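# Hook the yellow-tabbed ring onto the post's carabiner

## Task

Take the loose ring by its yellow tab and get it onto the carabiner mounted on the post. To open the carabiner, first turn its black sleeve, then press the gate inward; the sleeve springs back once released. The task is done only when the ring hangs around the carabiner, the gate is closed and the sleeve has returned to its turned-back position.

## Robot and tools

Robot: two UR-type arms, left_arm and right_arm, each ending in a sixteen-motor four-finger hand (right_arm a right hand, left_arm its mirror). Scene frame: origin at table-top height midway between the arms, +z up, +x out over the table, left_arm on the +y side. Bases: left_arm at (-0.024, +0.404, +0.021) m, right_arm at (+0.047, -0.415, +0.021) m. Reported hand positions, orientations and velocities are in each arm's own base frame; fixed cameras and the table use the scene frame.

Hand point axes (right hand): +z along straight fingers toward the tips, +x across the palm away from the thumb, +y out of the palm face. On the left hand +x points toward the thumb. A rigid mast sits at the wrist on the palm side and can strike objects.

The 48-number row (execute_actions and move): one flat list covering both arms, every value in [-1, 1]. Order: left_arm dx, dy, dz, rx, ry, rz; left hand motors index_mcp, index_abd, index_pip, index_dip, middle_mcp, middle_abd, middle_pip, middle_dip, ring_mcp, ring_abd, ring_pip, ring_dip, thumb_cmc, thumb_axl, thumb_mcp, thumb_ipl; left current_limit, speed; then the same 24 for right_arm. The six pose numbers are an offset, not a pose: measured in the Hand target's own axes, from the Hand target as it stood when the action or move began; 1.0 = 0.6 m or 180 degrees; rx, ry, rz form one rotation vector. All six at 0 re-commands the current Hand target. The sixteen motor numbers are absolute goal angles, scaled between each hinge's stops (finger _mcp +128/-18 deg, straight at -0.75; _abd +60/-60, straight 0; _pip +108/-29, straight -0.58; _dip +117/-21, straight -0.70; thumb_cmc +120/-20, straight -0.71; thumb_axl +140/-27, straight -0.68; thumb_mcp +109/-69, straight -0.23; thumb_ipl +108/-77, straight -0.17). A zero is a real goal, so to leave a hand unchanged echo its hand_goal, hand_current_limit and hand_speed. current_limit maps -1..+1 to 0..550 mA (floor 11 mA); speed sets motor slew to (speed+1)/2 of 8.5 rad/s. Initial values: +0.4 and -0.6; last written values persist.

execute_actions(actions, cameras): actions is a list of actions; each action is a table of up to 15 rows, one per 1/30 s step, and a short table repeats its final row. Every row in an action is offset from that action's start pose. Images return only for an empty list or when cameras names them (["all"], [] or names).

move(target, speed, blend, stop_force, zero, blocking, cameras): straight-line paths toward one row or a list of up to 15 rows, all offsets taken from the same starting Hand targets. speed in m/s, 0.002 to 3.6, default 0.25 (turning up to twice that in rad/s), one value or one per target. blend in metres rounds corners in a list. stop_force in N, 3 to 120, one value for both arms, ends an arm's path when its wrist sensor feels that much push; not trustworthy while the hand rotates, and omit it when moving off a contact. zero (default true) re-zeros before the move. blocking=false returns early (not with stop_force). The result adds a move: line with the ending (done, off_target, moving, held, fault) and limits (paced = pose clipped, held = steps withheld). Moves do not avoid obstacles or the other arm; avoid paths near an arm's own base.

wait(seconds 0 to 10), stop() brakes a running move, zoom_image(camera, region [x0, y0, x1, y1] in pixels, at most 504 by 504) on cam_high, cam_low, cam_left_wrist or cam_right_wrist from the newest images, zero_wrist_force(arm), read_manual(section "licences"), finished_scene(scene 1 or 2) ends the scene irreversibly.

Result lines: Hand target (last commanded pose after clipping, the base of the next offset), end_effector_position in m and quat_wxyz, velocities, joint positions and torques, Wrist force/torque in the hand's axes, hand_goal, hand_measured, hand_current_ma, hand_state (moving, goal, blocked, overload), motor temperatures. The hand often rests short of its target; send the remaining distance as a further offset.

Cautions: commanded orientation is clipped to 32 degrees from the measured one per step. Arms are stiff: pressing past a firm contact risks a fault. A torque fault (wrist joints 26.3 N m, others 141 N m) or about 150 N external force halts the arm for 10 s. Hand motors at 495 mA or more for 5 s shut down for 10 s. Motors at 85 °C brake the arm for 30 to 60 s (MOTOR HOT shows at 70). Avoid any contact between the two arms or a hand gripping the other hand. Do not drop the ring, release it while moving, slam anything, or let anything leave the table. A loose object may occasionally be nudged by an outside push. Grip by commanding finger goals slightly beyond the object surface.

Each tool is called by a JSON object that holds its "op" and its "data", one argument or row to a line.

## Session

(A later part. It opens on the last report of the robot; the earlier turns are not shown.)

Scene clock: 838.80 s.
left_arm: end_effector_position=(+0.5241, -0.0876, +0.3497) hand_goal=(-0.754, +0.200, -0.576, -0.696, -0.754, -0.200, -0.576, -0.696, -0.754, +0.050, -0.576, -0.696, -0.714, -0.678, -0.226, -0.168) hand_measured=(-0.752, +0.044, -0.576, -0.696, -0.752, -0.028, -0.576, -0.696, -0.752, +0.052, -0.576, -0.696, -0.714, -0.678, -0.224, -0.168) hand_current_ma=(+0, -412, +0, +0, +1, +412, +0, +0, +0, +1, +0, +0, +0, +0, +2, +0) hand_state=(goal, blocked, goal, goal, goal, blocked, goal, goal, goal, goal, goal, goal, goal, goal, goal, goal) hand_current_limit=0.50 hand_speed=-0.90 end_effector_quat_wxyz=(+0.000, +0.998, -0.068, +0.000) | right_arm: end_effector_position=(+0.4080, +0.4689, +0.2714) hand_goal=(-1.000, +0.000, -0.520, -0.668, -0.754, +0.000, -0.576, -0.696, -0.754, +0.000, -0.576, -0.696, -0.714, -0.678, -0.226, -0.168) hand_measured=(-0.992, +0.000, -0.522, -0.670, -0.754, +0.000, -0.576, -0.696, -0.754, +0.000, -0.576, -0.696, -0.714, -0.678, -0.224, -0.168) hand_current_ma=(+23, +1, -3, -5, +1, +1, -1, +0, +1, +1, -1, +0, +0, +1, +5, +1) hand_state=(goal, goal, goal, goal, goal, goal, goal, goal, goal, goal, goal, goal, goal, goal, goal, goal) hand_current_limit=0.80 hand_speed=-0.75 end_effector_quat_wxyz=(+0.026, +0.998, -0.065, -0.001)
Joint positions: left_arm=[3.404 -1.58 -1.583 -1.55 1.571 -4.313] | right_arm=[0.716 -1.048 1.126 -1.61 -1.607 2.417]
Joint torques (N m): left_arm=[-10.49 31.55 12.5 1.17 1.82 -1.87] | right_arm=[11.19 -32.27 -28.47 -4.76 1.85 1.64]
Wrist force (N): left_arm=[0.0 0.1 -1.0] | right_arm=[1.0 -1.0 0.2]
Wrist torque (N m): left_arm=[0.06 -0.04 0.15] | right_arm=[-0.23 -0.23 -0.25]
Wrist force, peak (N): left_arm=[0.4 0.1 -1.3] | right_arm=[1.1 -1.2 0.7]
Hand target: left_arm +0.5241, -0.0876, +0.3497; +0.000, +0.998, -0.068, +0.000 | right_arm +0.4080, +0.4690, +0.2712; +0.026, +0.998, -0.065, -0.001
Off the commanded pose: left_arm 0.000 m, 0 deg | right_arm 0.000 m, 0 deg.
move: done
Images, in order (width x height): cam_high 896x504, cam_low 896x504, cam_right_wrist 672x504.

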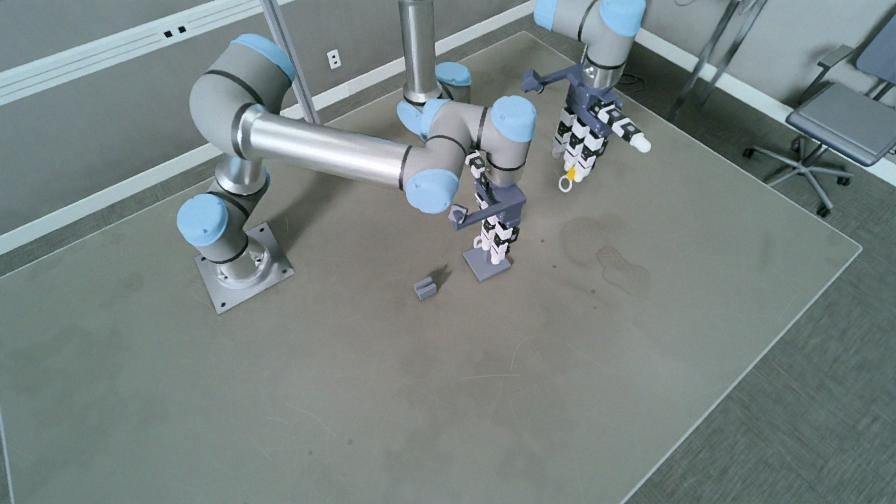

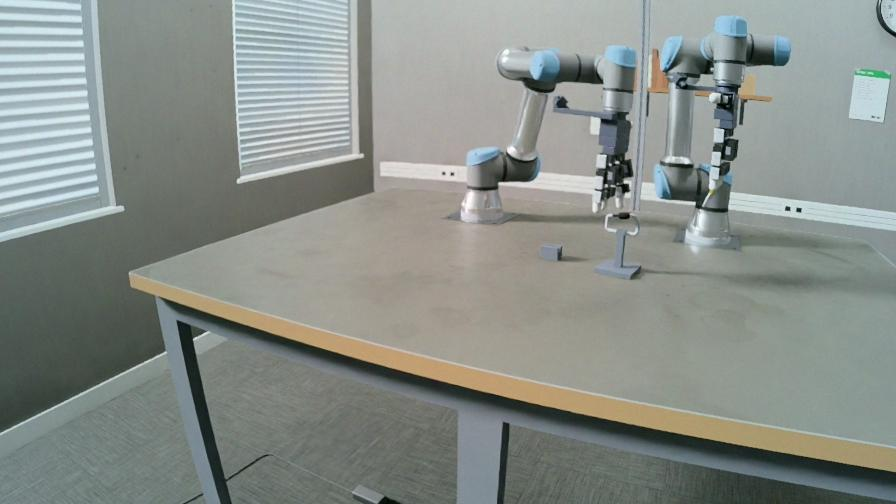

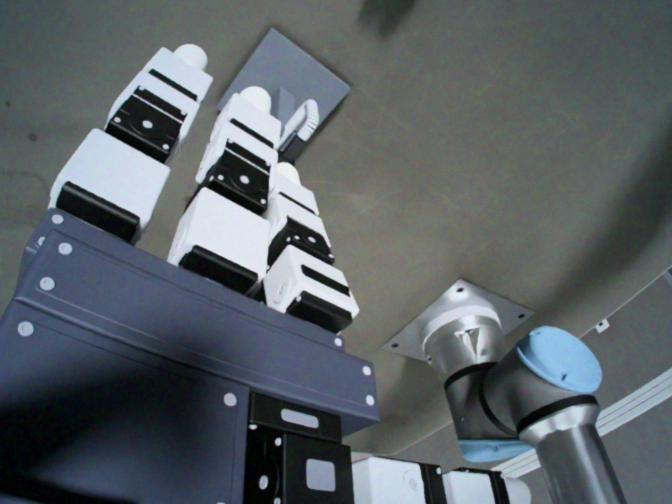

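{"op": "move", "data": {
  "target": [0,0,0,0,0,0,-0.754,0.2,-0.576,-0.696,-0.754,-0.2,-0.576,-0.696,-0.754,0.05,-0.576,-0.696,-0.714,-0.678,-0.226,-0.168,0.5,-0.9,-0.005,-0.0086,0.0046,0,0,0,-1.0,0,-0.52,-0.668,-0.754,0,-0.576,-0.696,-0.754,0,-0.576,-0.696,-0.714,-0.678,-0.226,-0.168,0.8,-0.75],
  "speed": 0.03
}}

{"op": "move", "data": {
  "target": [0,0,0,0,0,0,-0.754,0.2,-0.576,-0.696,-0.754,-0.2,-0.576,-0.696,-0.754,0.05,-0.576,-0.696,-0.714,-0.678,-0.226,-0.168,0.5,-0.9,0,-0.0012,0.0233,0,0,0,-1.0,0,-0.52,-0.668,-0.754,0,-0.576,-0.696,-0.754,0,-0.576,-0.696,-0.714,-0.678,-0.226,-0.168,0.8,-0.75],
  "speed": 0.008,
  "stop_force": 4,
  "cameras": ["cam_right_wrist","cam_low"]
}}

{"op": "zoom_image", "data": {
  "camera": "cam_low",
  "region": [605, 195, 635, 225]
}}

{"op": "zoom_image", "data": {
  "camera": "cam_right_wrist",
  "region": [250, 90, 330, 210]
}}

Scene clock: 1009.90 s.
left_arm: end_effector_position=(+0.5241, -0.0876, +0.3497) hand_goal=(-0.754, +0.200, -0.576, -0.696, -0.754, -0.200, -0.576, -0.696, -0.754, +0.050, -0.576, -0.696, -0.714, -0.678, -0.226, -0.168) hand_measured=(-0.752, +0.044, -0.576, -0.696, -0.752, -0.028, -0.576, -0.696, -0.752, +0.052, -0.576, -0.696, -0.714, -0.678, -0.224, -0.168) hand_current_ma=(+0, -412, +0, +0, +1, +412, +0, +0, +0, +1, +0, +0, +0, +0, +2, +0) hand_state=(goal, blocked, goal, goal, goal, blocked, goal, goal, goal, goal, goal, goal, goal, goal, goal, goal) hand_current_limit=0.50 hand_speed=-0.90 end_effector_quat_wxyz=(+0.000, +0.998, -0.068, +0.000) | right_arm: end_effector_position=(+0.4058, +0.4742, +0.2684) hand_goal=(-1.000, +0.000, -0.520, -0.668, -0.754, +0.000, -0.576, -0.696, -0.754, +0.000, -0.576, -0.696, -0.714, -0.678, -0.226, -0.168) hand_measured=(-0.992, +0.000, -0.522, -0.670, -0.754, +0.000, -0.576, -0.696, -0.754, +0.000, -0.576, -0.696, -0.714, -0.678, -0.224, -0.168) hand_current_ma=(+23, +1, -3, -5, +1, +1, -1, +0, +1, +1, -1, +0, +0, +1, +5, +1) hand_state=(goal, goal, goal, goal, goal, goal, goal, goal, goal, goal, goal, goal, goal, goal, goal, goal) hand_current_limit=0.80 hand_speed=-0.75 end_effector_quat_wxyz=(+0.026, +0.998, -0.065, -0.001)
Joint positions: left_arm=[3.404 -1.58 -1.583 -1.55 1.571 -4.313] | right_arm=[0.724 -1.04 1.121 -1.614 -1.606 2.425]
Joint torques (N m): left_arm=[-10.99 31.83 14.15 0.99 1.87 -1.94] | right_arm=[12.23 -32.8 -29.49 -4.62 1.78 1.68]
Wrist force (N): left_arm=[0.2 0.1 -1.0] | right_arm=[1.2 -1.0 0.1]
Wrist torque (N m): left_arm=[0.05 -0.07 0.16] | right_arm=[-0.23 -0.25 -0.24]
Wrist force, peak (N): left_arm=[0.6 0.3 -1.2] | right_arm=[1.3 -1.1 0.1]
Hand target: left_arm +0.5241, -0.0876, +0.3497; +0.000, +0.998, -0.068, +0.000 | right_arm +0.4057, +0.4744, +0.2682; +0.026, +0.998, -0.065, -0.001
Off the commanded pose: left_arm 0.000 m, 0 deg | right_arm 0.000 m, 0 deg.
move: done

Scene clock: 1011.90 s.
left_arm: end_effector_position=(+0.5241, -0.0876, +0.3497) hand_goal=(-0.754, +0.200, -0.576, -0.696, -0.754, -0.200, -0.576, -0.696, -0.754, +0.050, -0.576, -0.696, -0.714, -0.678, -0.226, -0.168) hand_measured=(-0.752, +0.044, -0.576, -0.696, -0.752, -0.028, -0.576, -0.696, -0.752, +0.052, -0.576, -0.696, -0.714, -0.678, -0.224, -0.168) hand_current_ma=(+0, -412, +0, +0, +1, +412, +0, +0, +0, +1, +0, +0, +0, +0, +2, +0) hand_state=(goal, blocked, goal, goal, goal, blocked, goal, goal, goal, goal, goal, goal, goal, goal, goal, goal) hand_current_limit=0.50 hand_speed=-0.90 end_effector_quat_wxyz=(+0.000, +0.998, -0.068, +0.000) | right_arm: end_effector_position=(+0.4057, +0.4744, +0.2607) hand_goal=(-1.000, +0.000, -0.520, -0.668, -0.754, +0.000, -0.576, -0.696, -0.754, +0.000, -0.576, -0.696, -0.714, -0.678, -0.226, -0.168) hand_measured=(-0.994, +0.000, -0.520, -0.668, -0.754, +0.000, -0.576, -0.696, -0.754, +0.000, -0.576, -0.696, -0.714, -0.678, -0.224, -0.168) hand_current_ma=(+16, +0, +0, -1, +1, +1, -1, +0, +1, +1, -1, +0, +0, +1, +5, +1) hand_state=(goal, goal, goal, goal, goal, goal, goal, goal, goal, goal, goal, goal, goal, goal, goal, goal) hand_current_limit=0.80 hand_speed=-0.75 end_effector_quat_wxyz=(+0.026, +0.998, -0.065, -0.001)
Joint positions: left_arm=[3.404 -1.58 -1.583 -1.55 1.571 -4.313] | right_arm=[0.724 -1.037 1.137 -1.632 -1.606 2.425]
Joint torques (N m): left_arm=[-10.31 31.85 14.99 1.1 1.83 -1.9] | right_arm=[11.67 -49.42 -28.93 0.15 1.54 1.45]
Wrist force (N): left_arm=[0.3 0.1 -0.8] | right_arm=[1.0 0.2 -4.1]
Wrist torque (N m): left_arm=[0.04 -0.07 0.17] | right_arm=[0.18 -0.32 -0.28]
Wrist force, peak (N): left_arm=[0.1 -0.1 -1.3] | right_arm=[0.7 0.4 -5.3]
Hand target: left_arm +0.5241, -0.0876, +0.3497; +0.000, +0.998, -0.068, +0.000 | right_arm +0.4057, +0.4744, +0.2608; +0.026, +0.998, -0.065, -0.001 (not the last commanded pose)
Off the commanded pose: left_arm 0.000 m, 0 deg | right_arm 0.007 m, 0 deg.
move: contact (right_arm)
Images, in order (width x height): cam_low 896x504, cam_right_wrist 672x504.

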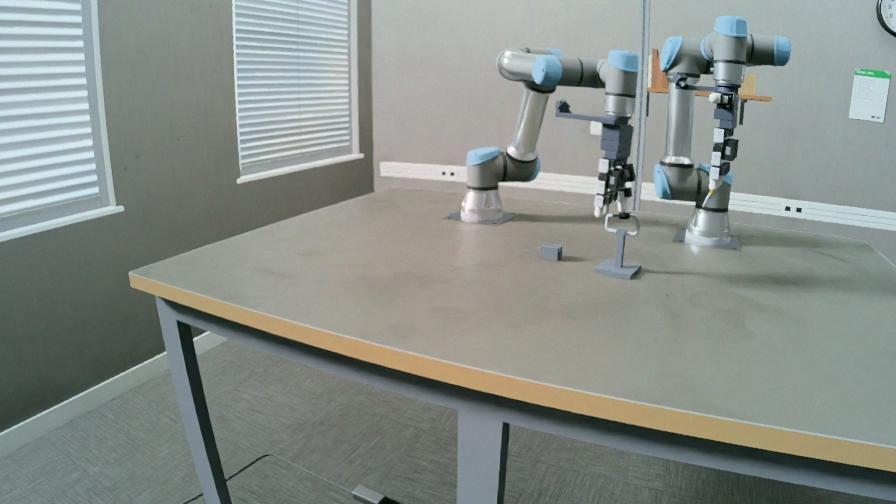

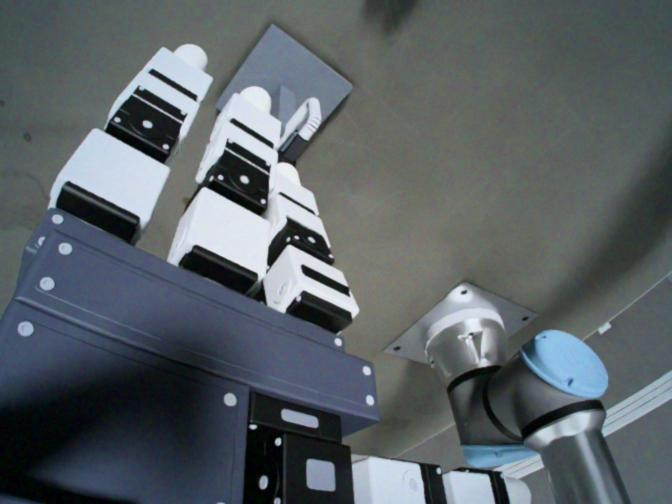

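Scaled by 16.800 from the camera's 896x504 image, which has a finer 1280x720 frame.

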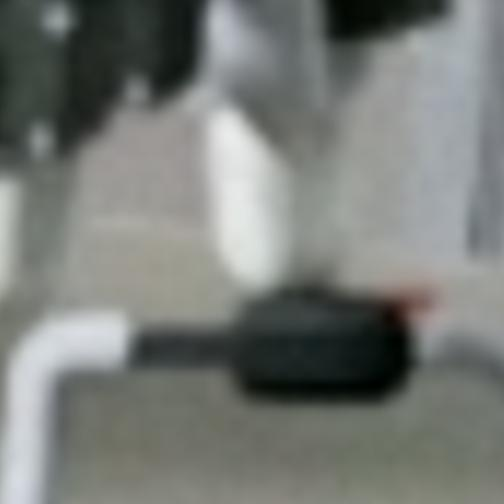

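Scaled by 4.200 from the camera's 672x504 image, which has a finer 960x720 frame.

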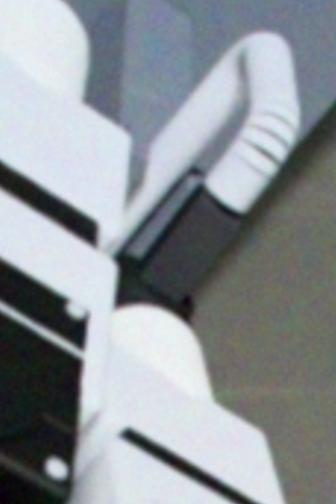

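{"op": "move", "data": {
  "target": [
    [0,0,0,0,0,0,-0.754,0.2,-0.576,-0.696,-0.754,-0.2,-0.576,-0.696,-0.754,0.05,-0.576,-0.696,-0.714,-0.678,-0.226,-0.168,0.5,-0.9,0,0,-0.0083,0,0,0,-1.0,0,-0.52,-0.668,-0.754,0,-0.576,-0.696,-0.754,0,-0.576,-0.696,-0.714,-0.678,-0.226,-0.168,0.8,-0.75],
    [0,0,0,0,0,0,-0.754,0.2,-0.576,-0.696,-0.754,-0.2,-0.576,-0.696,-0.754,0.05,-0.576,-0.696,-0.714,-0.678,-0.226,-0.168,0.5,-0.9,-0.01167,0,-0.0083,0,0,0,-1.0,0,-0.52,-0.668,-0.754,0,-0.576,-0.696,-0.754,0,-0.576,-0.696,-0.714,-0.678,-0.226,-0.168,0.8,-0.75]
  ],
  "speed": 0.03
}}

{"op": "move", "data": {
  "target": [0,0,0,0,0,0,-0.754,0.2,-0.576,-0.696,-0.754,-0.2,-0.576,-0.696,-0.754,0.05,-0.576,-0.696,-0.714,-0.678,-0.226,-0.168,0.5,-0.9,0,-0.0012,0.0233,0,0,0,-1.0,0,-0.52,-0.668,-0.754,0,-0.576,-0.696,-0.754,0,-0.576,-0.696,-0.714,-0.678,-0.226,-0.168,0.8,-0.75],
  "speed": 0.008,
  "stop_force": 4
}}

{"op": "move", "data": {
  "target": [
    [0,0,0,0,0,0,-0.754,0.2,-0.576,-0.696,-0.754,-0.2,-0.576,-0.696,-0.754,0.05,-0.576,-0.696,-0.714,-0.678,-0.226,-0.168,0.5,-0.9,0,0,-0.0133,0,0,0,-1.0,0,-0.52,-0.668,-0.754,0,-0.576,-0.696,-0.754,0,-0.576,-0.696,-0.714,-0.678,-0.226,-0.168,0.8,-0.75],
    [0,0,0,0,0,0,-0.754,0.2,-0.576,-0.696,-0.754,-0.2,-0.576,-0.696,-0.754,0.05,-0.576,-0.696,-0.714,-0.678,-0.226,-0.168,0.5,-0.9,0.02333,0,-0.0133,0,0,0,-1.0,0,-0.52,-0.668,-0.754,0,-0.576,-0.696,-0.754,0,-0.576,-0.696,-0.714,-0.678,-0.226,-0.168,0.8,-0.75]
  ],
  "speed": 0.03
}}

{"op": "move", "data": {
  "target": [0,0,0,0,0,0,-0.754,0.2,-0.576,-0.696,-0.754,-0.2,-0.576,-0.696,-0.754,0.05,-0.576,-0.696,-0.714,-0.678,-0.226,-0.168,0.5,-0.9,0,-0.0012,0.0233,0,0,0,-1.0,0,-0.52,-0.668,-0.754,0,-0.576,-0.696,-0.754,0,-0.576,-0.696,-0.714,-0.678,-0.226,-0.168,0.8,-0.75],
  "speed": 0.008,
  "stop_force": 4
}}

Scene clock: 1039.20 s.
left_arm: end_effector_position=(+0.5241, -0.0876, +0.3497) hand_goal=(-0.754, +0.200, -0.576, -0.696, -0.754, -0.200, -0.576, -0.696, -0.754, +0.050, -0.576, -0.696, -0.714, -0.678, -0.226, -0.168) hand_measured=(-0.752, +0.044, -0.576, -0.696, -0.752, -0.028, -0.576, -0.696, -0.752, +0.052, -0.576, -0.696, -0.714, -0.678, -0.224, -0.168) hand_current_ma=(+0, -412, +0, +0, +1, +412, +0, +0, +0, +1, +0, +0, +0, +0, +2, +0) hand_state=(goal, blocked, goal, goal, goal, blocked, goal, goal, goal, goal, goal, goal, goal, goal, goal, goal) hand_current_limit=0.50 hand_speed=-0.90 end_effector_quat_wxyz=(+0.000, +0.998, -0.068, +0.000) | right_arm: end_effector_position=(+0.3990, +0.4755, +0.2658) hand_goal=(-1.000, +0.000, -0.520, -0.668, -0.754, +0.000, -0.576, -0.696, -0.754, +0.000, -0.576, -0.696, -0.714, -0.678, -0.226, -0.168) hand_measured=(-0.994, +0.000, -0.520, -0.668, -0.754, +0.000, -0.576, -0.696, -0.754, +0.000, -0.576, -0.696, -0.714, -0.678, -0.224, -0.168) hand_current_ma=(+16, +0, +0, -1, +1, +1, -1, +0, +1, +1, -1, +0, +0, +1, +5, +1) hand_state=(goal, goal, goal, goal, goal, goal, goal, goal, goal, goal, goal, goal, goal, goal, goal, goal) hand_current_limit=0.80 hand_speed=-0.75 end_effector_quat_wxyz=(+0.026, +0.998, -0.065, -0.001)
Joint positions: left_arm=[3.404 -1.58 -1.583 -1.55 1.571 -4.313] | right_arm=[0.732 -1.047 1.139 -1.624 -1.606 2.433]
Joint torques (N m): left_arm=[-10.17 31.56 16.78 1.12 1.81 -1.88] | right_arm=[11.68 -59.17 -17.24 -4.53 1.86 1.71]
Wrist force (N): left_arm=[0.3 0.2 -0.9] | right_arm=[0.9 -0.9 0.1]
Wrist torque (N m): left_arm=[0.05 -0.08 0.17] | right_arm=[-0.23 -0.22 -0.27]
Wrist force, peak (N): left_arm=[0.5 0.0 -1.3] | right_arm=[0.9 0.4 -5.4]
Hand target: left_arm +0.5241, -0.0876, +0.3497; +0.000, +0.998, -0.068, +0.000 | right_arm +0.3988, +0.4756, +0.2658; +0.026, +0.998, -0.065, -0.001
Off the commanded pose: left_arm 0.000 m, 0 deg | right_arm 0.000 m, 0 deg.
move: done

Scene clock: 1040.97 s.
left_arm: end_effector_position=(+0.5241, -0.0876, +0.3497) hand_goal=(-0.754, +0.200, -0.576, -0.696, -0.754, -0.200, -0.576, -0.696, -0.754, +0.050, -0.576, -0.696, -0.714, -0.678, -0.226, -0.168) hand_measured=(-0.752, +0.044, -0.576, -0.696, -0.752, -0.028, -0.576, -0.696, -0.752, +0.052, -0.576, -0.696, -0.714, -0.678, -0.224, -0.168) hand_current_ma=(+0, -412, +0, +0, +1, +412, +0, +0, +0, +1, +0, +0, +0, +0, +2, +0) hand_state=(goal, blocked, goal, goal, goal, blocked, goal, goal, goal, goal, goal, goal, goal, goal, goal, goal) hand_current_limit=0.50 hand_speed=-0.90 end_effector_quat_wxyz=(+0.000, +0.998, -0.068, +0.000) | right_arm: end_effector_position=(+0.3988, +0.4756, +0.2599) hand_goal=(-1.000, +0.000, -0.520, -0.668, -0.754, +0.000, -0.576, -0.696, -0.754, +0.000, -0.576, -0.696, -0.714, -0.678, -0.226, -0.168) hand_measured=(-0.994, +0.000, -0.520, -0.668, -0.754, +0.000, -0.576, -0.696, -0.754, +0.000, -0.576, -0.696, -0.714, -0.678, -0.224, -0.168) hand_current_ma=(+13, +0, +1, +0, +1, +1, -1, +0, +1, +1, -1, +0, +0, +1, +5, +1) hand_state=(goal, goal, goal, goal, goal, goal, goal, goal, goal, goal, goal, goal, goal, goal, goal, goal) hand_current_limit=0.80 hand_speed=-0.75 end_effector_quat_wxyz=(+0.026, +0.998, -0.065, -0.001)
Joint positions: left_arm=[3.404 -1.58 -1.583 -1.55 1.571 -4.313] | right_arm=[0.732 -1.046 1.152 -1.638 -1.606 2.433]
Joint torques (N m): left_arm=[-10.3 31.78 17.31 1.09 1.74 -1.8] | right_arm=[10.62 -51.13 -27.88 0.09 1.64 1.6]
Wrist force (N): left_arm=[0.2 0.0 -1.0] | right_arm=[0.8 0.0 -4.2]
Wrist torque (N m): left_arm=[0.06 -0.06 0.17] | right_arm=[0.15 -0.34 -0.31]
Wrist force, peak (N): left_arm=[0.2 0.1 -1.3] | right_arm=[0.5 0.2 -5.3]
Hand target: left_arm +0.5241, -0.0876, +0.3497; +0.000, +0.998, -0.068, +0.000 | right_arm +0.3988, +0.4756, +0.2600; +0.026, +0.998, -0.065, -0.001 (not the last commanded pose)
Off the commanded pose: left_arm 0.000 m, 0 deg | right_arm 0.008 m, 0 deg.
move: contact (right_arm)

Scene clock: 1042.57 s.
left_arm: end_effector_position=(+0.5241, -0.0876, +0.3497) hand_goal=(-0.754, +0.200, -0.576, -0.696, -0.754, -0.200, -0.576, -0.696, -0.754, +0.050, -0.576, -0.696, -0.714, -0.678, -0.226, -0.168) hand_measured=(-0.752, +0.044, -0.576, -0.696, -0.752, -0.028, -0.576, -0.696, -0.752, +0.052, -0.576, -0.696, -0.714, -0.678, -0.224, -0.168) hand_current_ma=(+0, -412, +0, +0, +1, +412, +0, +0, +0, +1, +0, +0, +0, +0, +2, +0) hand_state=(goal, blocked, goal, goal, goal, blocked, goal, goal, goal, goal, goal, goal, goal, goal, goal, goal) hand_current_limit=0.50 hand_speed=-0.90 end_effector_quat_wxyz=(+0.000, +0.998, -0.068, +0.000) | right_arm: end_effector_position=(+0.4126, +0.4742, +0.2680) hand_goal=(-1.000, +0.000, -0.520, -0.668, -0.754, +0.000, -0.576, -0.696, -0.754, +0.000, -0.576, -0.696, -0.714, -0.678, -0.226, -0.168) hand_measured=(-0.994, +0.000, -0.520, -0.668, -0.754, +0.000, -0.576, -0.696, -0.754, +0.000, -0.576, -0.696, -0.714, -0.678, -0.224, -0.168) hand_current_ma=(+13, +0, +1, +0, +1, +1, -1, +0, +1, +1, -1, +0, +0, +1, +5, +1) hand_state=(goal, goal, goal, goal, goal, goal, goal, goal, goal, goal, goal, goal, goal, goal, goal, goal) hand_current_limit=0.80 hand_speed=-0.75 end_effector_quat_wxyz=(+0.026, +0.998, -0.065, -0.001)
Joint positions: left_arm=[3.404 -1.58 -1.583 -1.55 1.571 -4.313] | right_arm=[0.718 -1.028 1.105 -1.609 -1.607 2.419]
Joint torques (N m): left_arm=[-10.41 31.87 17.64 1.12 1.75 -1.88] | right_arm=[-10.39 -32.74 -30.8 0.07 -1.42 -1.8]
Wrist force (N): left_arm=[0.5 0.2 -1.1] | right_arm=[0.7 -0.8 0.1]
Wrist torque (N m): left_arm=[0.08 -0.09 0.19] | right_arm=[-0.20 -0.19 -0.12]
Wrist force, peak (N): left_arm=[0.4 0.3 -1.1] | right_arm=[0.5 0.5 -5.2]
Hand target: left_arm +0.5241, -0.0876, +0.3497; +0.000, +0.998, -0.068, +0.000 | right_arm +0.4127, +0.4742, +0.2680; +0.026, +0.998, -0.065, -0.001
Off the commanded pose: left_arm 0.000 m, 0 deg | right_arm 0.000 m, 0 deg.
move: done

Scene clock: 1044.53 s.
left_arm: end_effector_position=(+0.5241, -0.0876, +0.3497) hand_goal=(-0.754, +0.200, -0.576, -0.696, -0.754, -0.200, -0.576, -0.696, -0.754, +0.050, -0.576, -0.696, -0.714, -0.678, -0.226, -0.168) hand_measured=(-0.752, +0.044, -0.576, -0.696, -0.752, -0.028, -0.576, -0.696, -0.752, +0.052, -0.576, -0.696, -0.714, -0.678, -0.224, -0.168) hand_current_ma=(+0, -412, +0, +0, +1, +412, +0, +0, +0, +1, +0, +0, +0, +0, +2, +0) hand_state=(goal, blocked, goal, goal, goal, blocked, goal, goal, goal, goal, goal, goal, goal, goal, goal, goal) hand_current_limit=0.50 hand_speed=-0.90 end_effector_quat_wxyz=(+0.000, +0.998, -0.068, +0.000) | right_arm: end_effector_position=(+0.4127, +0.4742, +0.2606) hand_goal=(-1.000, +0.000, -0.520, -0.668, -0.754, +0.000, -0.576, -0.696, -0.754, +0.000, -0.576, -0.696, -0.714, -0.678, -0.226, -0.168) hand_measured=(-0.996, +0.000, -0.520, -0.668, -0.754, +0.000, -0.576, -0.696, -0.754, +0.000, -0.576, -0.696, -0.714, -0.678, -0.224, -0.168) hand_current_ma=(+10, +0, +1, +0, +1, +1, -1, +0, +1, +1, -1, +0, +0, +1, +5, +1) hand_state=(goal, goal, goal, goal, goal, goal, goal, goal, goal, goal, goal, goal, goal, goal, goal, goal) hand_current_limit=0.80 hand_speed=-0.75 end_effector_quat_wxyz=(+0.026, +0.998, -0.065, -0.001)
Joint positions: left_arm=[3.404 -1.58 -1.583 -1.55 1.571 -4.313] | right_arm=[0.718 -1.026 1.121 -1.627 -1.607 2.419]
Joint torques (N m): left_arm=[-10.73 31.94 18.58 1.11 1.87 -1.83] | right_arm=[-9.58 -52.01 -27.5 0.12 -1.05 -1.51]
Wrist force (N): left_arm=[0.1 0.1 -0.9] | right_arm=[1.3 0.0 -4.2]
Wrist torque (N m): left_arm=[0.06 -0.05 0.15] | right_arm=[0.16 -0.33 -0.12]
Wrist force, peak (N): left_arm=[0.2 0.2 -1.2] | right_arm=[1.0 0.4 -5.3]
Hand target: left_arm +0.5241, -0.0876, +0.3497; +0.000, +0.998, -0.068, +0.000 | right_arm +0.4127, +0.4742, +0.2606; +0.026, +0.998, -0.065, -0.001 (not the last commanded pose)
Off the commanded pose: left_arm 0.000 m, 0 deg | right_arm 0.007 m, 0 deg.
move: contact (right_arm)

{"op": "move", "data": {
  "target": [
    [0,0,0,0,0,0,-0.754,0.2,-0.576,-0.696,-0.754,-0.2,-0.576,-0.696,-0.754,0.05,-0.576,-0.696,-0.714,-0.678,-0.226,-0.168,0.5,-0.9,0,0.0004,-0.0083,0,0,0,-1.0,0,-0.52,-0.668,-0.754,0,-0.576,-0.696,-0.754,0,-0.576,-0.696,-0.714,-0.678,-0.226,-0.168,0.8,-0.75],
    [0,0,0,0,0,0,-0.754,0.2,-0.576,-0.696,-0.754,-0.2,-0.576,-0.696,-0.754,0.05,-0.576,-0.696,-0.714,-0.678,-0.226,-0.168,0.5,-0.9,-0.0202,0.0004,-0.0083,0,0,0,-1.0,0,-0.52,-0.668,-0.754,0,-0.576,-0.696,-0.754,0,-0.576,-0.696,-0.714,-0.678,-0.226,-0.168,0.8,-0.75],
    [0,0,0,0,0,0,-0.754,0.2,-0.576,-0.696,-0.754,-0.2,-0.576,-0.696,-0.754,0.05,-0.576,-0.696,-0.714,-0.678,-0.226,-0.168,0.5,-0.9,-0.0202,-0.0002,0.003,0,0,0,-1.0,0,-0.52,-0.668,-0.754,0,-0.576,-0.696,-0.754,0,-0.576,-0.696,-0.714,-0.678,-0.226,-0.168,0.8,-0.75]
  ],
  "speed": 0.02
}}

{"op": "move", "data": {
  "target": [
    [0,0,0,0,0,0,-0.754,0.2,-0.576,-0.696,-0.754,-0.2,-0.576,-0.696,-0.754,0.05,-0.576,-0.696,-0.714,-0.678,-0.226,-0.168,0.5,-0.9,0.0052,0.0,-0.001,0,0,0,-1.0,0,-0.52,-0.668,-0.754,0,-0.576,-0.696,-0.754,0,-0.576,-0.696,-0.714,-0.678,-0.226,-0.168,0.8,-0.75],
    [0,0,0,0,0,0,-0.754,0.2,-0.576,-0.696,-0.754,-0.2,-0.576,-0.696,-0.754,0.05,-0.576,-0.696,-0.714,-0.678,-0.226,-0.168,0.5,-0.9,0.0195,0.0,-0.001,0,0,0,-1.0,0,-0.52,-0.668,-0.754,0,-0.576,-0.696,-0.754,0,-0.576,-0.696,-0.714,-0.678,-0.226,-0.168,0.8,-0.75]
  ],
  "speed": 0.015,
  "cameras": ["cam_low"]
}}

{"op": "zoom_image", "data": {
  "camera": "cam_low",
  "region": [600, 195, 650, 240]
}}

Scene clock: 1115.73 s.
left_arm: end_effector_position=(+0.5241, -0.0876, +0.3497) hand_goal=(-0.754, +0.200, -0.576, -0.696, -0.754, -0.200, -0.576, -0.696, -0.754, +0.050, -0.576, -0.696, -0.714, -0.678, -0.226, -0.168) hand_measured=(-0.752, +0.044, -0.576, -0.696, -0.752, -0.028, -0.576, -0.696, -0.752, +0.052, -0.576, -0.696, -0.714, -0.678, -0.224, -0.168) hand_current_ma=(+0, -412, +0, +0, +1, +412, +0, +0, +0, +1, +0, +0, +0, +0, +2, +0) hand_state=(goal, blocked, goal, goal, goal, blocked, goal, goal, goal, goal, goal, goal, goal, goal, goal, goal) hand_current_limit=0.50 hand_speed=-0.90 end_effector_quat_wxyz=(+0.000, +0.998, -0.068, +0.000) | right_arm: end_effector_position=(+0.4007, +0.4758, +0.2590) hand_goal=(-1.000, +0.000, -0.520, -0.668, -0.754, +0.000, -0.576, -0.696, -0.754, +0.000, -0.576, -0.696, -0.714, -0.678, -0.226, -0.168) hand_measured=(-1.000, +0.000, -0.518, -0.666, -0.754, +0.000, -0.576, -0.696, -0.754, +0.000, -0.576, -0.696, -0.714, -0.678, -0.224, -0.168) hand_current_ma=(+0, +0, +3, +5, +1, +1, -1, +0, +1, +1, -1, +0, +0, +1, +5, +1) hand_state=(goal, goal, goal, goal, goal, goal, goal, goal, goal, goal, goal, goal, goal, goal, goal, goal) hand_current_limit=0.80 hand_speed=-0.75 end_effector_quat_wxyz=(+0.026, +0.998, -0.065, -0.001)
Joint positions: left_arm=[3.404 -1.58 -1.583 -1.55 1.571 -4.313] | right_arm=[0.73 -1.042 1.149 -1.639 -1.606 2.431]
Joint torques (N m): left_arm=[-9.92 31.91 20.64 1.08 1.72 -1.89] | right_arm=[12.61 -20.86 -10.96 -4.56 1.61 1.77]
Wrist force (N): left_arm=[0.0 0.1 -0.9] | right_arm=[0.5 3.1 -15.3]
Wrist torque (N m): left_arm=[0.04 -0.03 0.14] | right_arm=[1.12 -0.53 -0.35]
Wrist force, peak (N): left_arm=[0.7 -0.1 -1.3] | right_arm=[0.5 3.1 -15.3]
Hand target: left_arm +0.5241, -0.0876, +0.3497; +0.000, +0.998, -0.068, +0.000 | right_arm +0.4007, +0.4757, +0.2588; +0.026, +0.998, -0.065, -0.001
Off the commanded pose: left_arm 0.000 m, 0 deg | right_arm 0.000 m, 0 deg.
move: done

Scene clock: 1117.23 s.
left_arm: end_effector_position=(+0.5241, -0.0876, +0.3497) hand_goal=(-0.754, +0.200, -0.576, -0.696, -0.754, -0.200, -0.576, -0.696, -0.754, +0.050, -0.576, -0.696, -0.714, -0.678, -0.226, -0.168) hand_measured=(-0.752, +0.044, -0.576, -0.696, -0.752, -0.028, -0.576, -0.696, -0.752, +0.052, -0.576, -0.696, -0.714, -0.678, -0.224, -0.168) hand_current_ma=(+0, -412, +0, +0, +1, +412, +0, +0, +0, +1, +0, +0, +0, +0, +2, +0) hand_state=(goal, blocked, goal, goal, goal, blocked, goal, goal, goal, goal, goal, goal, goal, goal, goal, goal) hand_current_limit=0.50 hand_speed=-0.90 end_effector_quat_wxyz=(+0.000, +0.998, -0.068, +0.000) | right_arm: end_effector_position=(+0.4122, +0.4743, +0.2594) hand_goal=(-1.000, +0.000, -0.520, -0.668, -0.754, +0.000, -0.576, -0.696, -0.754, +0.000, -0.576, -0.696, -0.714, -0.678, -0.226, -0.168) hand_measured=(-1.000, -0.088, -0.518, -0.664, -0.754, +0.000, -0.576, -0.696, -0.754, +0.000, -0.576, -0.696, -0.714, -0.678, -0.224, -0.168) hand_current_ma=(+0, -285, +4, +9, +1, +1, -1, +0, +1, +1, -1, +0, +0, +1, +5, +1) hand_state=(goal, blocked, goal, goal, goal, goal, goal, goal, goal, goal, goal, goal, goal, goal, goal, goal) hand_current_limit=0.80 hand_speed=-0.75 end_effector_quat_wxyz=(+0.026, +0.998, -0.065, -0.001)
Joint positions: left_arm=[3.404 -1.58 -1.583 -1.55 1.571 -4.313] | right_arm=[0.718 -1.027 1.124 -1.63 -1.607 2.419]
Joint torques (N m): left_arm=[-9.88 31.77 21.58 1.1 1.77 -1.86] | right_arm=[-13.51 -28.25 -27.91 -0.71 -2.21 -1.51]
Wrist force (N): left_arm=[0.3 0.0 -0.8] | right_arm=[-1.8 0.5 -6.4]
Wrist torque (N m): left_arm=[0.03 -0.06 0.17] | right_arm=[0.43 -0.79 -0.48]
Wrist force, peak (N): left_arm=[0.1 0.1 -1.3] | right_arm=[0.4 3.8 -19.5]
Hand target: left_arm +0.5241, -0.0876, +0.3497; +0.000, +0.998, -0.068, +0.000 | right_arm +0.4123, +0.4743, +0.2594; +0.026, +0.998, -0.065, -0.001
Off the commanded pose: left_arm 0.000 m, 0 deg | right_arm 0.000 m, 0 deg.
move: done
Images, in order (width x height): cam_low 896x504.

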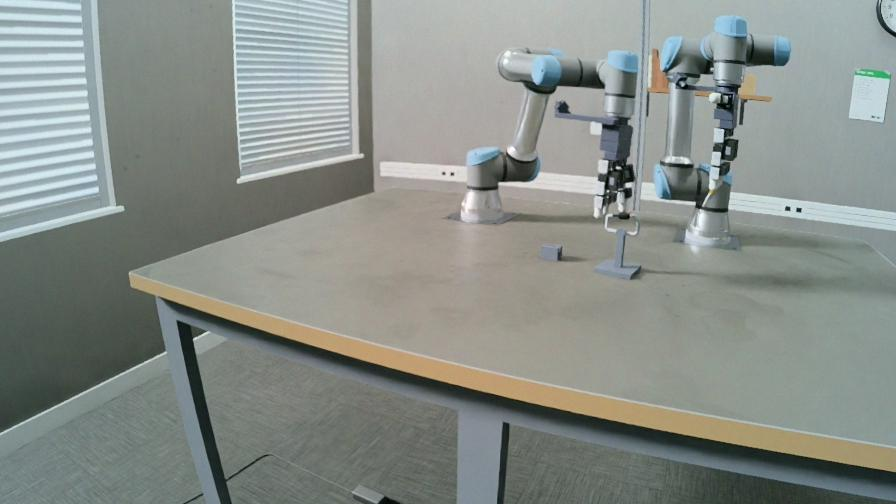

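Scaled by 10.080 from the camera's 896x504 image, which has a finer 1280x720 frame.

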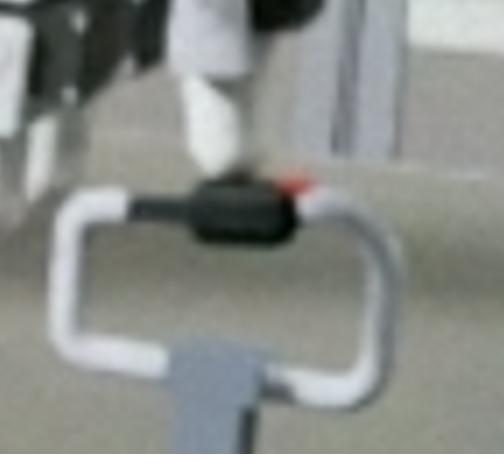

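{"op": "move", "data": {
  "target": [
    [0,0,0,0,0,0,-0.754,0.2,-0.576,-0.696,-0.754,-0.2,-0.576,-0.696,-0.754,0.05,-0.576,-0.696,-0.714,-0.678,-0.226,-0.168,0.5,-0.9,0.0095,-0.0001,0.0015,0,0,0,-1.0,0,-0.52,-0.668,-0.754,0,-0.576,-0.696,-0.754,0,-0.576,-0.696,-0.714,-0.678,-0.226,-0.168,0.8,-0.75],
    [0,0,0,0,0,0,-0.754,0.2,-0.576,-0.696,-0.754,-0.2,-0.576,-0.696,-0.754,0.05,-0.576,-0.696,-0.714,-0.678,-0.226,-0.168,0.5,-0.9,0.0095,-0.0002,0.0033,0,0,0,-1.0,0,-0.52,-0.668,-0.754,0,-0.576,-0.696,-0.754,0,-0.576,-0.696,-0.714,-0.678,-0.226,-0.168,0.8,-0.75]
  ],
  "speed": 0.015,
  "cameras": ["cam_low"]
}}

{"op": "zoom_image", "data": {
  "camera": "cam_low",
  "region": [600, 195, 650, 240]
}}

Scene clock: 1130.77 s.
left_arm: end_effector_position=(+0.5241, -0.0876, +0.3497) hand_goal=(-0.754, +0.200, -0.576, -0.696, -0.754, -0.200, -0.576, -0.696, -0.754, +0.050, -0.576, -0.696, -0.714, -0.678, -0.226, -0.168) hand_measured=(-0.752, +0.044, -0.576, -0.696, -0.752, -0.028, -0.576, -0.696, -0.752, +0.052, -0.576, -0.696, -0.714, -0.678, -0.224, -0.168) hand_current_ma=(+0, -412, +0, +0, +1, +412, +0, +0, +0, +1, +0, +0, +0, +0, +2, +0) hand_state=(goal, blocked, goal, goal, goal, blocked, goal, goal, goal, goal, goal, goal, goal, goal, goal, goal) hand_current_limit=0.50 hand_speed=-0.90 end_effector_quat_wxyz=(+0.000, +0.998, -0.068, +0.000) | right_arm: end_effector_position=(+0.4180, +0.4736, +0.2577) hand_goal=(-1.000, +0.000, -0.520, -0.668, -0.754, +0.000, -0.576, -0.696, -0.754, +0.000, -0.576, -0.696, -0.714, -0.678, -0.226, -0.168) hand_measured=(-1.000, -0.118, -0.522, -0.664, -0.754, +0.000, -0.576, -0.696, -0.754, +0.000, -0.576, -0.696, -0.714, -0.678, -0.224, -0.168) hand_current_ma=(+0, -413, -2, +8, +1, +1, -1, +0, +1, +1, -1, +0, +0, +1, +5, +1) hand_state=(goal, blocked, goal, goal, goal, goal, goal, goal, goal, goal, goal, goal, goal, goal, goal, goal) hand_current_limit=0.80 hand_speed=-0.75 end_effector_quat_wxyz=(+0.026, +0.998, -0.065, -0.001)
Joint positions: left_arm=[3.404 -1.58 -1.583 -1.55 1.571 -4.313] | right_arm=[0.712 -1.019 1.116 -1.63 -1.607 2.413]
Joint torques (N m): left_arm=[-9.43 32.11 22.59 1.06 1.75 -1.85] | right_arm=[-11.57 -10.38 -4.04 -3.96 -1.98 -1.2]
Wrist force (N): left_arm=[0.1 -0.2 -1.2] | right_arm=[-0.4 6.9 -35.8]
Wrist torque (N m): left_arm=[0.03 -0.06 0.16] | right_arm=[2.95 -1.57 -0.48]
Wrist force, peak (N): left_arm=[0.1 0.2 -1.4] | right_arm=[-0.4 6.9 -35.8]
Hand target: left_arm +0.5241, -0.0876, +0.3497; +0.000, +0.998, -0.068, +0.000 | right_arm +0.4180, +0.4735, +0.2575; +0.026, +0.998, -0.065, -0.001
Off the commanded pose: left_arm 0.000 m, 0 deg | right_arm 0.000 m, 0 deg.
move: done
Images, in order (width x height): cam_low 896x504.

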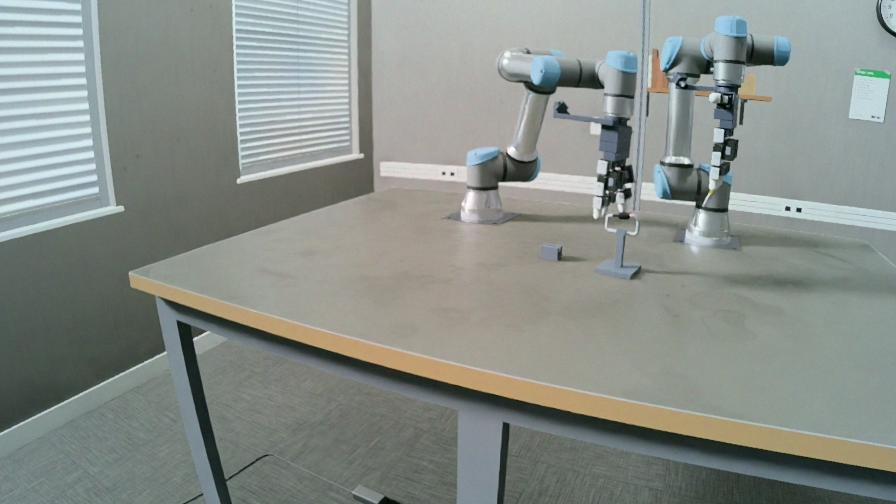

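Scaled by 10.080 from the camera's 896x504 image, which has a finer 1280x720 frame.

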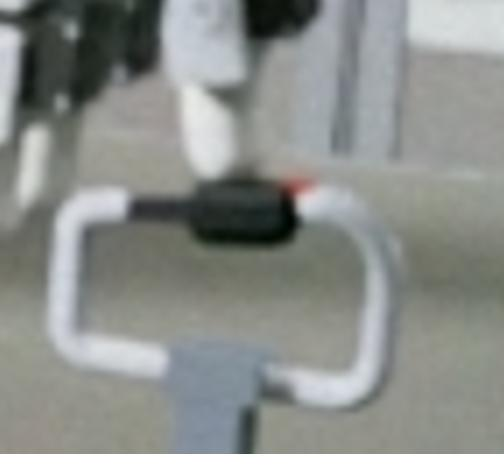

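{"op": "move", "data": {
  "target": [0,0,0,0,0,0,-0.754,0.2,-0.576,-0.696,-0.754,-0.2,-0.576,-0.696,-0.754,0.05,-0.576,-0.696,-0.714,-0.678,-0.226,-0.168,0.5,-0.9,0,0.0002,-0.0030,0,0,0,-1.0,0,-0.52,-0.668,-0.754,0,-0.576,-0.696,-0.754,0,-0.576,-0.696,-0.714,-0.678,-0.226,-0.168,0.78,-0.75],
  "speed": 0.015,
  "cameras": ["cam_low"]
}}

{"op": "zoom_image", "data": {
  "camera": "cam_low",
  "region": [605, 195, 645, 225]
}}

Scene clock: 1150.73 s.
left_arm: end_effector_position=(+0.5241, -0.0876, +0.3497) hand_goal=(-0.754, +0.200, -0.576, -0.696, -0.754, -0.200, -0.576, -0.696, -0.754, +0.050, -0.576, -0.696, -0.714, -0.678, -0.226, -0.168) hand_measured=(-0.752, +0.044, -0.576, -0.696, -0.752, -0.028, -0.576, -0.696, -0.752, +0.052, -0.576, -0.696, -0.714, -0.678, -0.224, -0.168) hand_current_ma=(+0, -412, +0, +0, +1, +412, +0, +0, +0, +1, +0, +0, +0, +0, +2, +0) hand_state=(goal, blocked, goal, goal, goal, blocked, goal, goal, goal, goal, goal, goal, goal, goal, goal, goal) hand_current_limit=0.50 hand_speed=-0.90 end_effector_quat_wxyz=(+0.000, +0.998, -0.068, +0.000) | right_arm: end_effector_position=(+0.4180, +0.4735, +0.2589) hand_goal=(-1.000, +0.000, -0.520, -0.668, -0.754, +0.000, -0.576, -0.696, -0.754, +0.000, -0.576, -0.696, -0.714, -0.678, -0.226, -0.168) hand_measured=(-1.000, -0.120, -0.522, -0.664, -0.754, +0.000, -0.576, -0.696, -0.754, +0.000, -0.576, -0.696, -0.714, -0.678, -0.224, -0.168) hand_current_ma=(+0, -415, -4, +9, +1, +1, -1, +0, +1, +1, -1, +0, +0, +1, +5, +1) hand_state=(goal, blocked, goal, goal, goal, goal, goal, goal, goal, goal, goal, goal, goal, goal, goal, goal) hand_current_limit=0.78 hand_speed=-0.75 end_effector_quat_wxyz=(+0.026, +0.998, -0.065, -0.001)
Joint positions: left_arm=[3.404 -1.58 -1.583 -1.55 1.571 -4.313] | right_arm=[0.712 -1.019 1.112 -1.626 -1.607 2.413]
Joint torques (N m): left_arm=[-9.7 31.73 24 1.13 1.74 -1.85] | right_arm=[0.24 -55.49 -27.12 -0.37 0.02 -1.32]
Wrist force (N): left_arm=[0.2 0.2 -0.8] | right_arm=[-1.6 0.9 -8.0]
Wrist torque (N m): left_arm=[0.06 -0.05 0.16] | right_arm=[0.57 -0.85 -0.46]
Wrist force, peak (N): left_arm=[0.5 0.3 -1.2] | right_arm=[0.3 8.8 -43.5]
Hand target: left_arm +0.5241, -0.0876, +0.3497; +0.000, +0.998, -0.068, +0.000 | right_arm +0.4180, +0.4735, +0.2593; +0.026, +0.998, -0.065, -0.001
Off the commanded pose: left_arm 0.000 m, 0 deg | right_arm 0.000 m, 0 deg.
move: done
Images, in order (width x height): cam_low 896x504.

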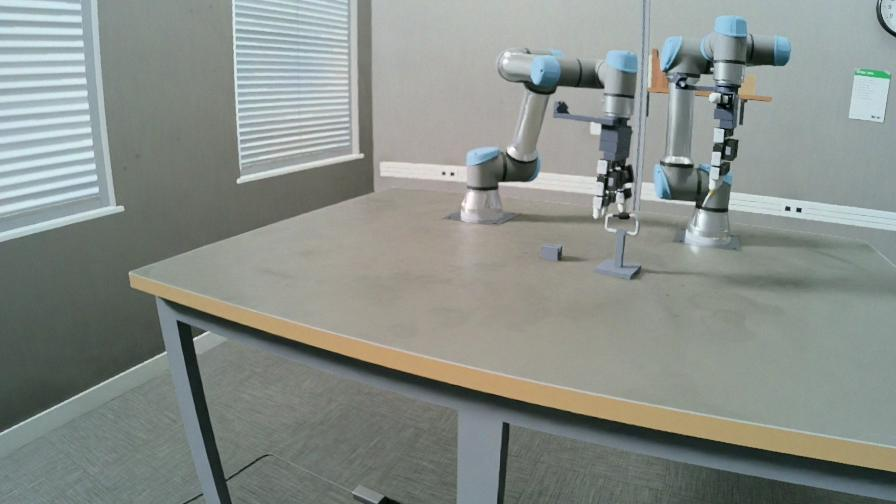

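Scaled by 12.600 from the camera's 896x504 image, which has a finer 1280x720 frame.

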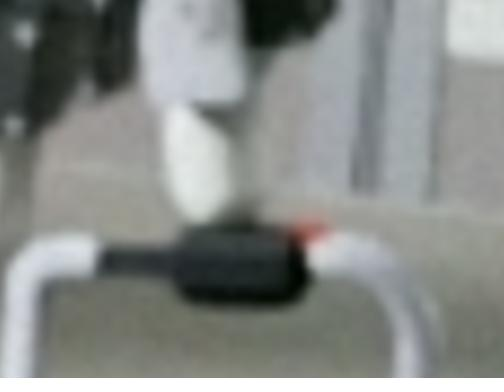

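{"op": "zoom_image", "data": {
  "camera": "cam_low",
  "region": [615, 205, 635, 225]
}}

{"op": "zoom_image", "data": {
  "camera": "cam_low",
  "region": [590, 195, 660, 245]
}}

Scaled by 25.200 from the camera's 896x504 image, which has a finer 1280x720 frame.

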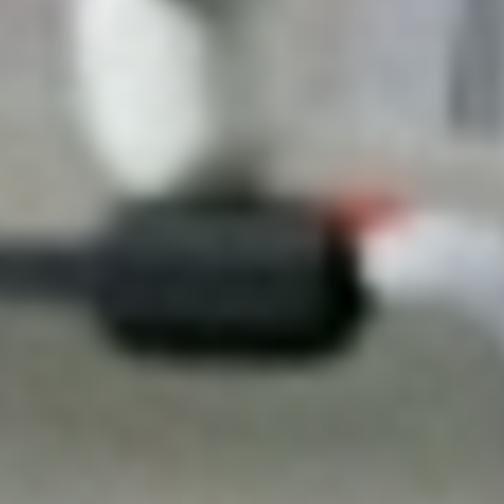

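Scaled by 7.200 from the camera's 896x504 image, which has a finer 1280x720 frame.

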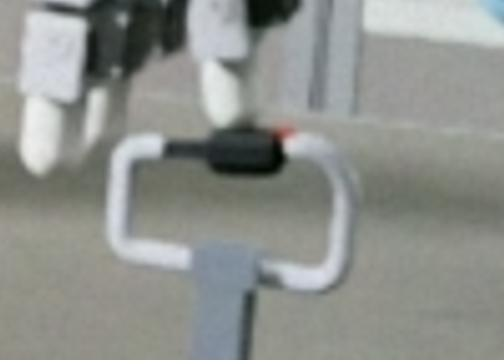

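{"op": "move", "data": {
  "target": [
    [0,0,0,0,0,0,-0.754,0.2,-0.576,-0.696,-0.754,-0.2,-0.576,-0.696,-0.754,0.05,-0.576,-0.696,-0.714,-0.678,-0.226,-0.168,0.5,-0.9,0,0.0005,-0.0100,0,0,0,-1.0,0,-0.52,-0.668,-0.754,0,-0.576,-0.696,-0.754,0,-0.576,-0.696,-0.714,-0.678,-0.226,-0.168,0.78,-0.75],
    [0,0,0,0,0,0,-0.754,0.2,-0.576,-0.696,-0.754,-0.2,-0.576,-0.696,-0.754,0.05,-0.576,-0.696,-0.714,-0.678,-0.226,-0.168,0.5,-0.9,-0.0043,0.0005,-0.0100,0,0,0,-1.0,0,-0.52,-0.668,-0.754,0,-0.576,-0.696,-0.754,0,-0.576,-0.696,-0.714,-0.678,-0.226,-0.168,0.78,-0.75],
    [0,0,0,0,0,0,-0.754,0.2,-0.576,-0.696,-0.754,-0.2,-0.576,-0.696,-0.754,0.05,-0.576,-0.696,-0.714,-0.678,-0.226,-0.168,0.5,-0.9,-0.0043,0,0.0002,0,0,0,-1.0,0,-0.52,-0.668,-0.754,0,-0.576,-0.696,-0.754,0,-0.576,-0.696,-0.714,-0.678,-0.226,-0.168,0.78,-0.75]
  ],
  "speed": 0.02
}}

{"op": "move", "data": {
  "target": [0,0,0,0,0,0,-0.754,0.2,-0.576,-0.696,-0.754,-0.2,-0.576,-0.696,-0.754,0.05,-0.576,-0.696,-0.714,-0.678,-0.226,-0.168,0.5,-0.9,-0.0195,0,0,0,0,0,-1.0,0,-0.52,-0.668,-0.754,0,-0.576,-0.696,-0.754,0,-0.576,-0.696,-0.714,-0.678,-0.226,-0.168,0.78,-0.75],
  "speed": 0.015,
  "cameras": ["cam_low"]
}}

{"op": "zoom_image", "data": {
  "camera": "cam_low",
  "region": [610, 200, 640, 230]
}}

Scene clock: 1196.10 s.
left_arm: end_effector_position=(+0.5241, -0.0876, +0.3497) hand_goal=(-0.754, +0.200, -0.576, -0.696, -0.754, -0.200, -0.576, -0.696, -0.754, +0.050, -0.576, -0.696, -0.714, -0.678, -0.226, -0.168) hand_measured=(-0.752, +0.044, -0.576, -0.696, -0.752, -0.028, -0.576, -0.696, -0.752, +0.052, -0.576, -0.696, -0.714, -0.678, -0.224, -0.168) hand_current_ma=(+0, -412, +0, +0, +1, +412, +0, +0, +0, +1, +0, +0, +0, +0, +2, +0) hand_state=(goal, blocked, goal, goal, goal, blocked, goal, goal, goal, goal, goal, goal, goal, goal, goal, goal) hand_current_limit=0.50 hand_speed=-0.90 end_effector_quat_wxyz=(+0.000, +0.998, -0.068, +0.000) | right_arm: end_effector_position=(+0.4154, +0.4739, +0.2592) hand_goal=(-1.000, +0.000, -0.520, -0.668, -0.754, +0.000, -0.576, -0.696, -0.754, +0.000, -0.576, -0.696, -0.714, -0.678, -0.226, -0.168) hand_measured=(-0.998, +0.004, -0.520, -0.666, -0.754, +0.000, -0.576, -0.696, -0.754, +0.000, -0.576, -0.696, -0.714, -0.678, -0.224, -0.168) hand_current_ma=(+2, +7, -1, +5, +1, +1, -1, +0, +1, +1, -1, +0, +0, +1, +5, +1) hand_state=(goal, goal, goal, goal, goal, goal, goal, goal, goal, goal, goal, goal, goal, goal, goal, goal) hand_current_limit=0.78 hand_speed=-0.75 end_effector_quat_wxyz=(+0.026, +0.998, -0.065, -0.001)
Joint positions: left_arm=[3.404 -1.58 -1.583 -1.55 1.571 -4.313] | right_arm=[0.715 -1.022 1.118 -1.628 -1.607 2.416]
Joint torques (N m): left_arm=[-9.95 31.59 26.17 1.2 1.8 -1.8] | right_arm=[12.06 -31.27 -15.21 -4.52 1.21 1.68]
Wrist force (N): left_arm=[0.4 0.3 -1.0] | right_arm=[1.8 0.0 -3.3]
Wrist torque (N m): left_arm=[0.08 -0.08 0.17] | right_arm=[0.16 -0.28 -0.18]
Wrist force, peak (N): left_arm=[0.4 -0.1 -1.3] | right_arm=[-1.5 1.0 -8.3]
Hand target: left_arm +0.5241, -0.0876, +0.3497; +0.000, +0.998, -0.068, +0.000 | right_arm +0.4154, +0.4739, +0.2591; +0.026, +0.998, -0.065, -0.001
Off the commanded pose: left_arm 0.000 m, 0 deg | right_arm 0.000 m, 0 deg.
move: done

Scene clock: 1197.27 s.
left_arm: end_effector_position=(+0.5241, -0.0876, +0.3497) hand_goal=(-0.754, +0.200, -0.576, -0.696, -0.754, -0.200, -0.576, -0.696, -0.754, +0.050, -0.576, -0.696, -0.714, -0.678, -0.226, -0.168) hand_measured=(-0.752, +0.044, -0.576, -0.696, -0.752, -0.028, -0.576, -0.696, -0.752, +0.052, -0.576, -0.696, -0.714, -0.678, -0.224, -0.168) hand_current_ma=(+0, -412, +0, +0, +1, +412, +0, +0, +0, +1, +0, +0, +0, +0, +2, +0) hand_state=(goal, blocked, goal, goal, goal, blocked, goal, goal, goal, goal, goal, goal, goal, goal, goal, goal) hand_current_limit=0.50 hand_speed=-0.90 end_effector_quat_wxyz=(+0.000, +0.998, -0.068, +0.000) | right_arm: end_effector_position=(+0.4039, +0.4753, +0.2591) hand_goal=(-1.000, +0.000, -0.520, -0.668, -0.754, +0.000, -0.576, -0.696, -0.754, +0.000, -0.576, -0.696, -0.714, -0.678, -0.226, -0.168) hand_measured=(-1.000, +0.102, -0.520, -0.666, -0.754, +0.000, -0.576, -0.696, -0.754, +0.000, -0.576, -0.696, -0.714, -0.678, -0.224, -0.168) hand_current_ma=(+1, +345, -1, +5, +1, +1, -1, +0, +1, +1, -1, +0, +0, +1, +5, +1) hand_state=(goal, blocked, goal, goal, goal, goal, goal, goal, goal, goal, goal, goal, goal, goal, goal, goal) hand_current_limit=0.78 hand_speed=-0.75 end_effector_quat_wxyz=(+0.026, +0.998, -0.065, -0.001)
Joint positions: left_arm=[3.404 -1.58 -1.583 -1.55 1.571 -4.313] | right_arm=[0.727 -1.038 1.142 -1.636 -1.606 2.428]
Joint torques (N m): left_arm=[-9.54 31.28 26.65 1.25 1.77 -1.74] | right_arm=[15.75 -57.39 -14.68 -3.5 3.2 1.63]
Wrist force (N): left_arm=[0.2 0.1 -0.9] | right_arm=[5.8 0.5 -4.5]
Wrist torque (N m): left_arm=[0.04 -0.07 0.17] | right_arm=[0.15 0.23 0.28]
Wrist force, peak (N): left_arm=[0.7 0.0 -1.3] | right_arm=[5.8 0.5 -4.5]
Hand target: left_arm +0.5241, -0.0876, +0.3497; +0.000, +0.998, -0.068, +0.000 | right_arm +0.4038, +0.4754, +0.2591; +0.026, +0.998, -0.065, -0.001
Off the commanded pose: left_arm 0.000 m, 0 deg | right_arm 0.000 m, 0 deg.
move: done
Images, in order (width x height): cam_low 896x504.

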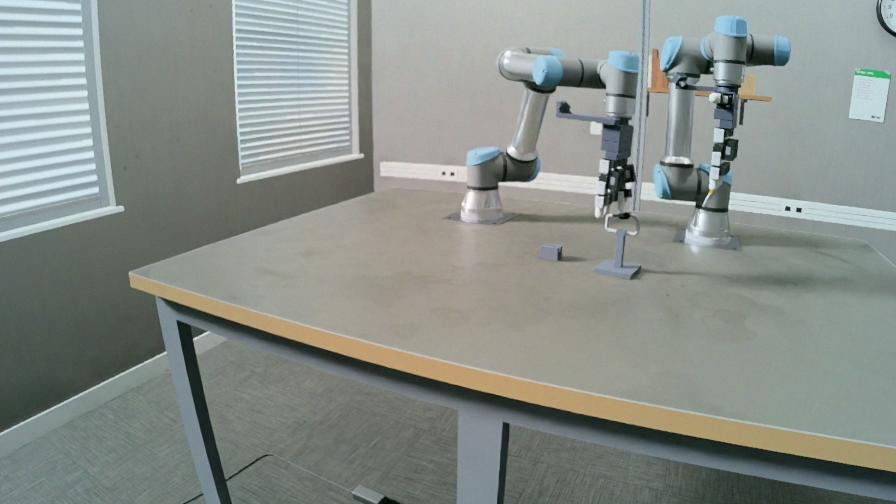

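Scaled by 16.800 from the camera's 896x504 image, which has a finer 1280x720 frame.

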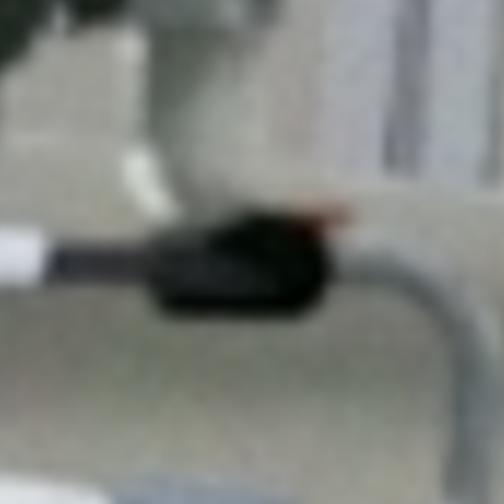

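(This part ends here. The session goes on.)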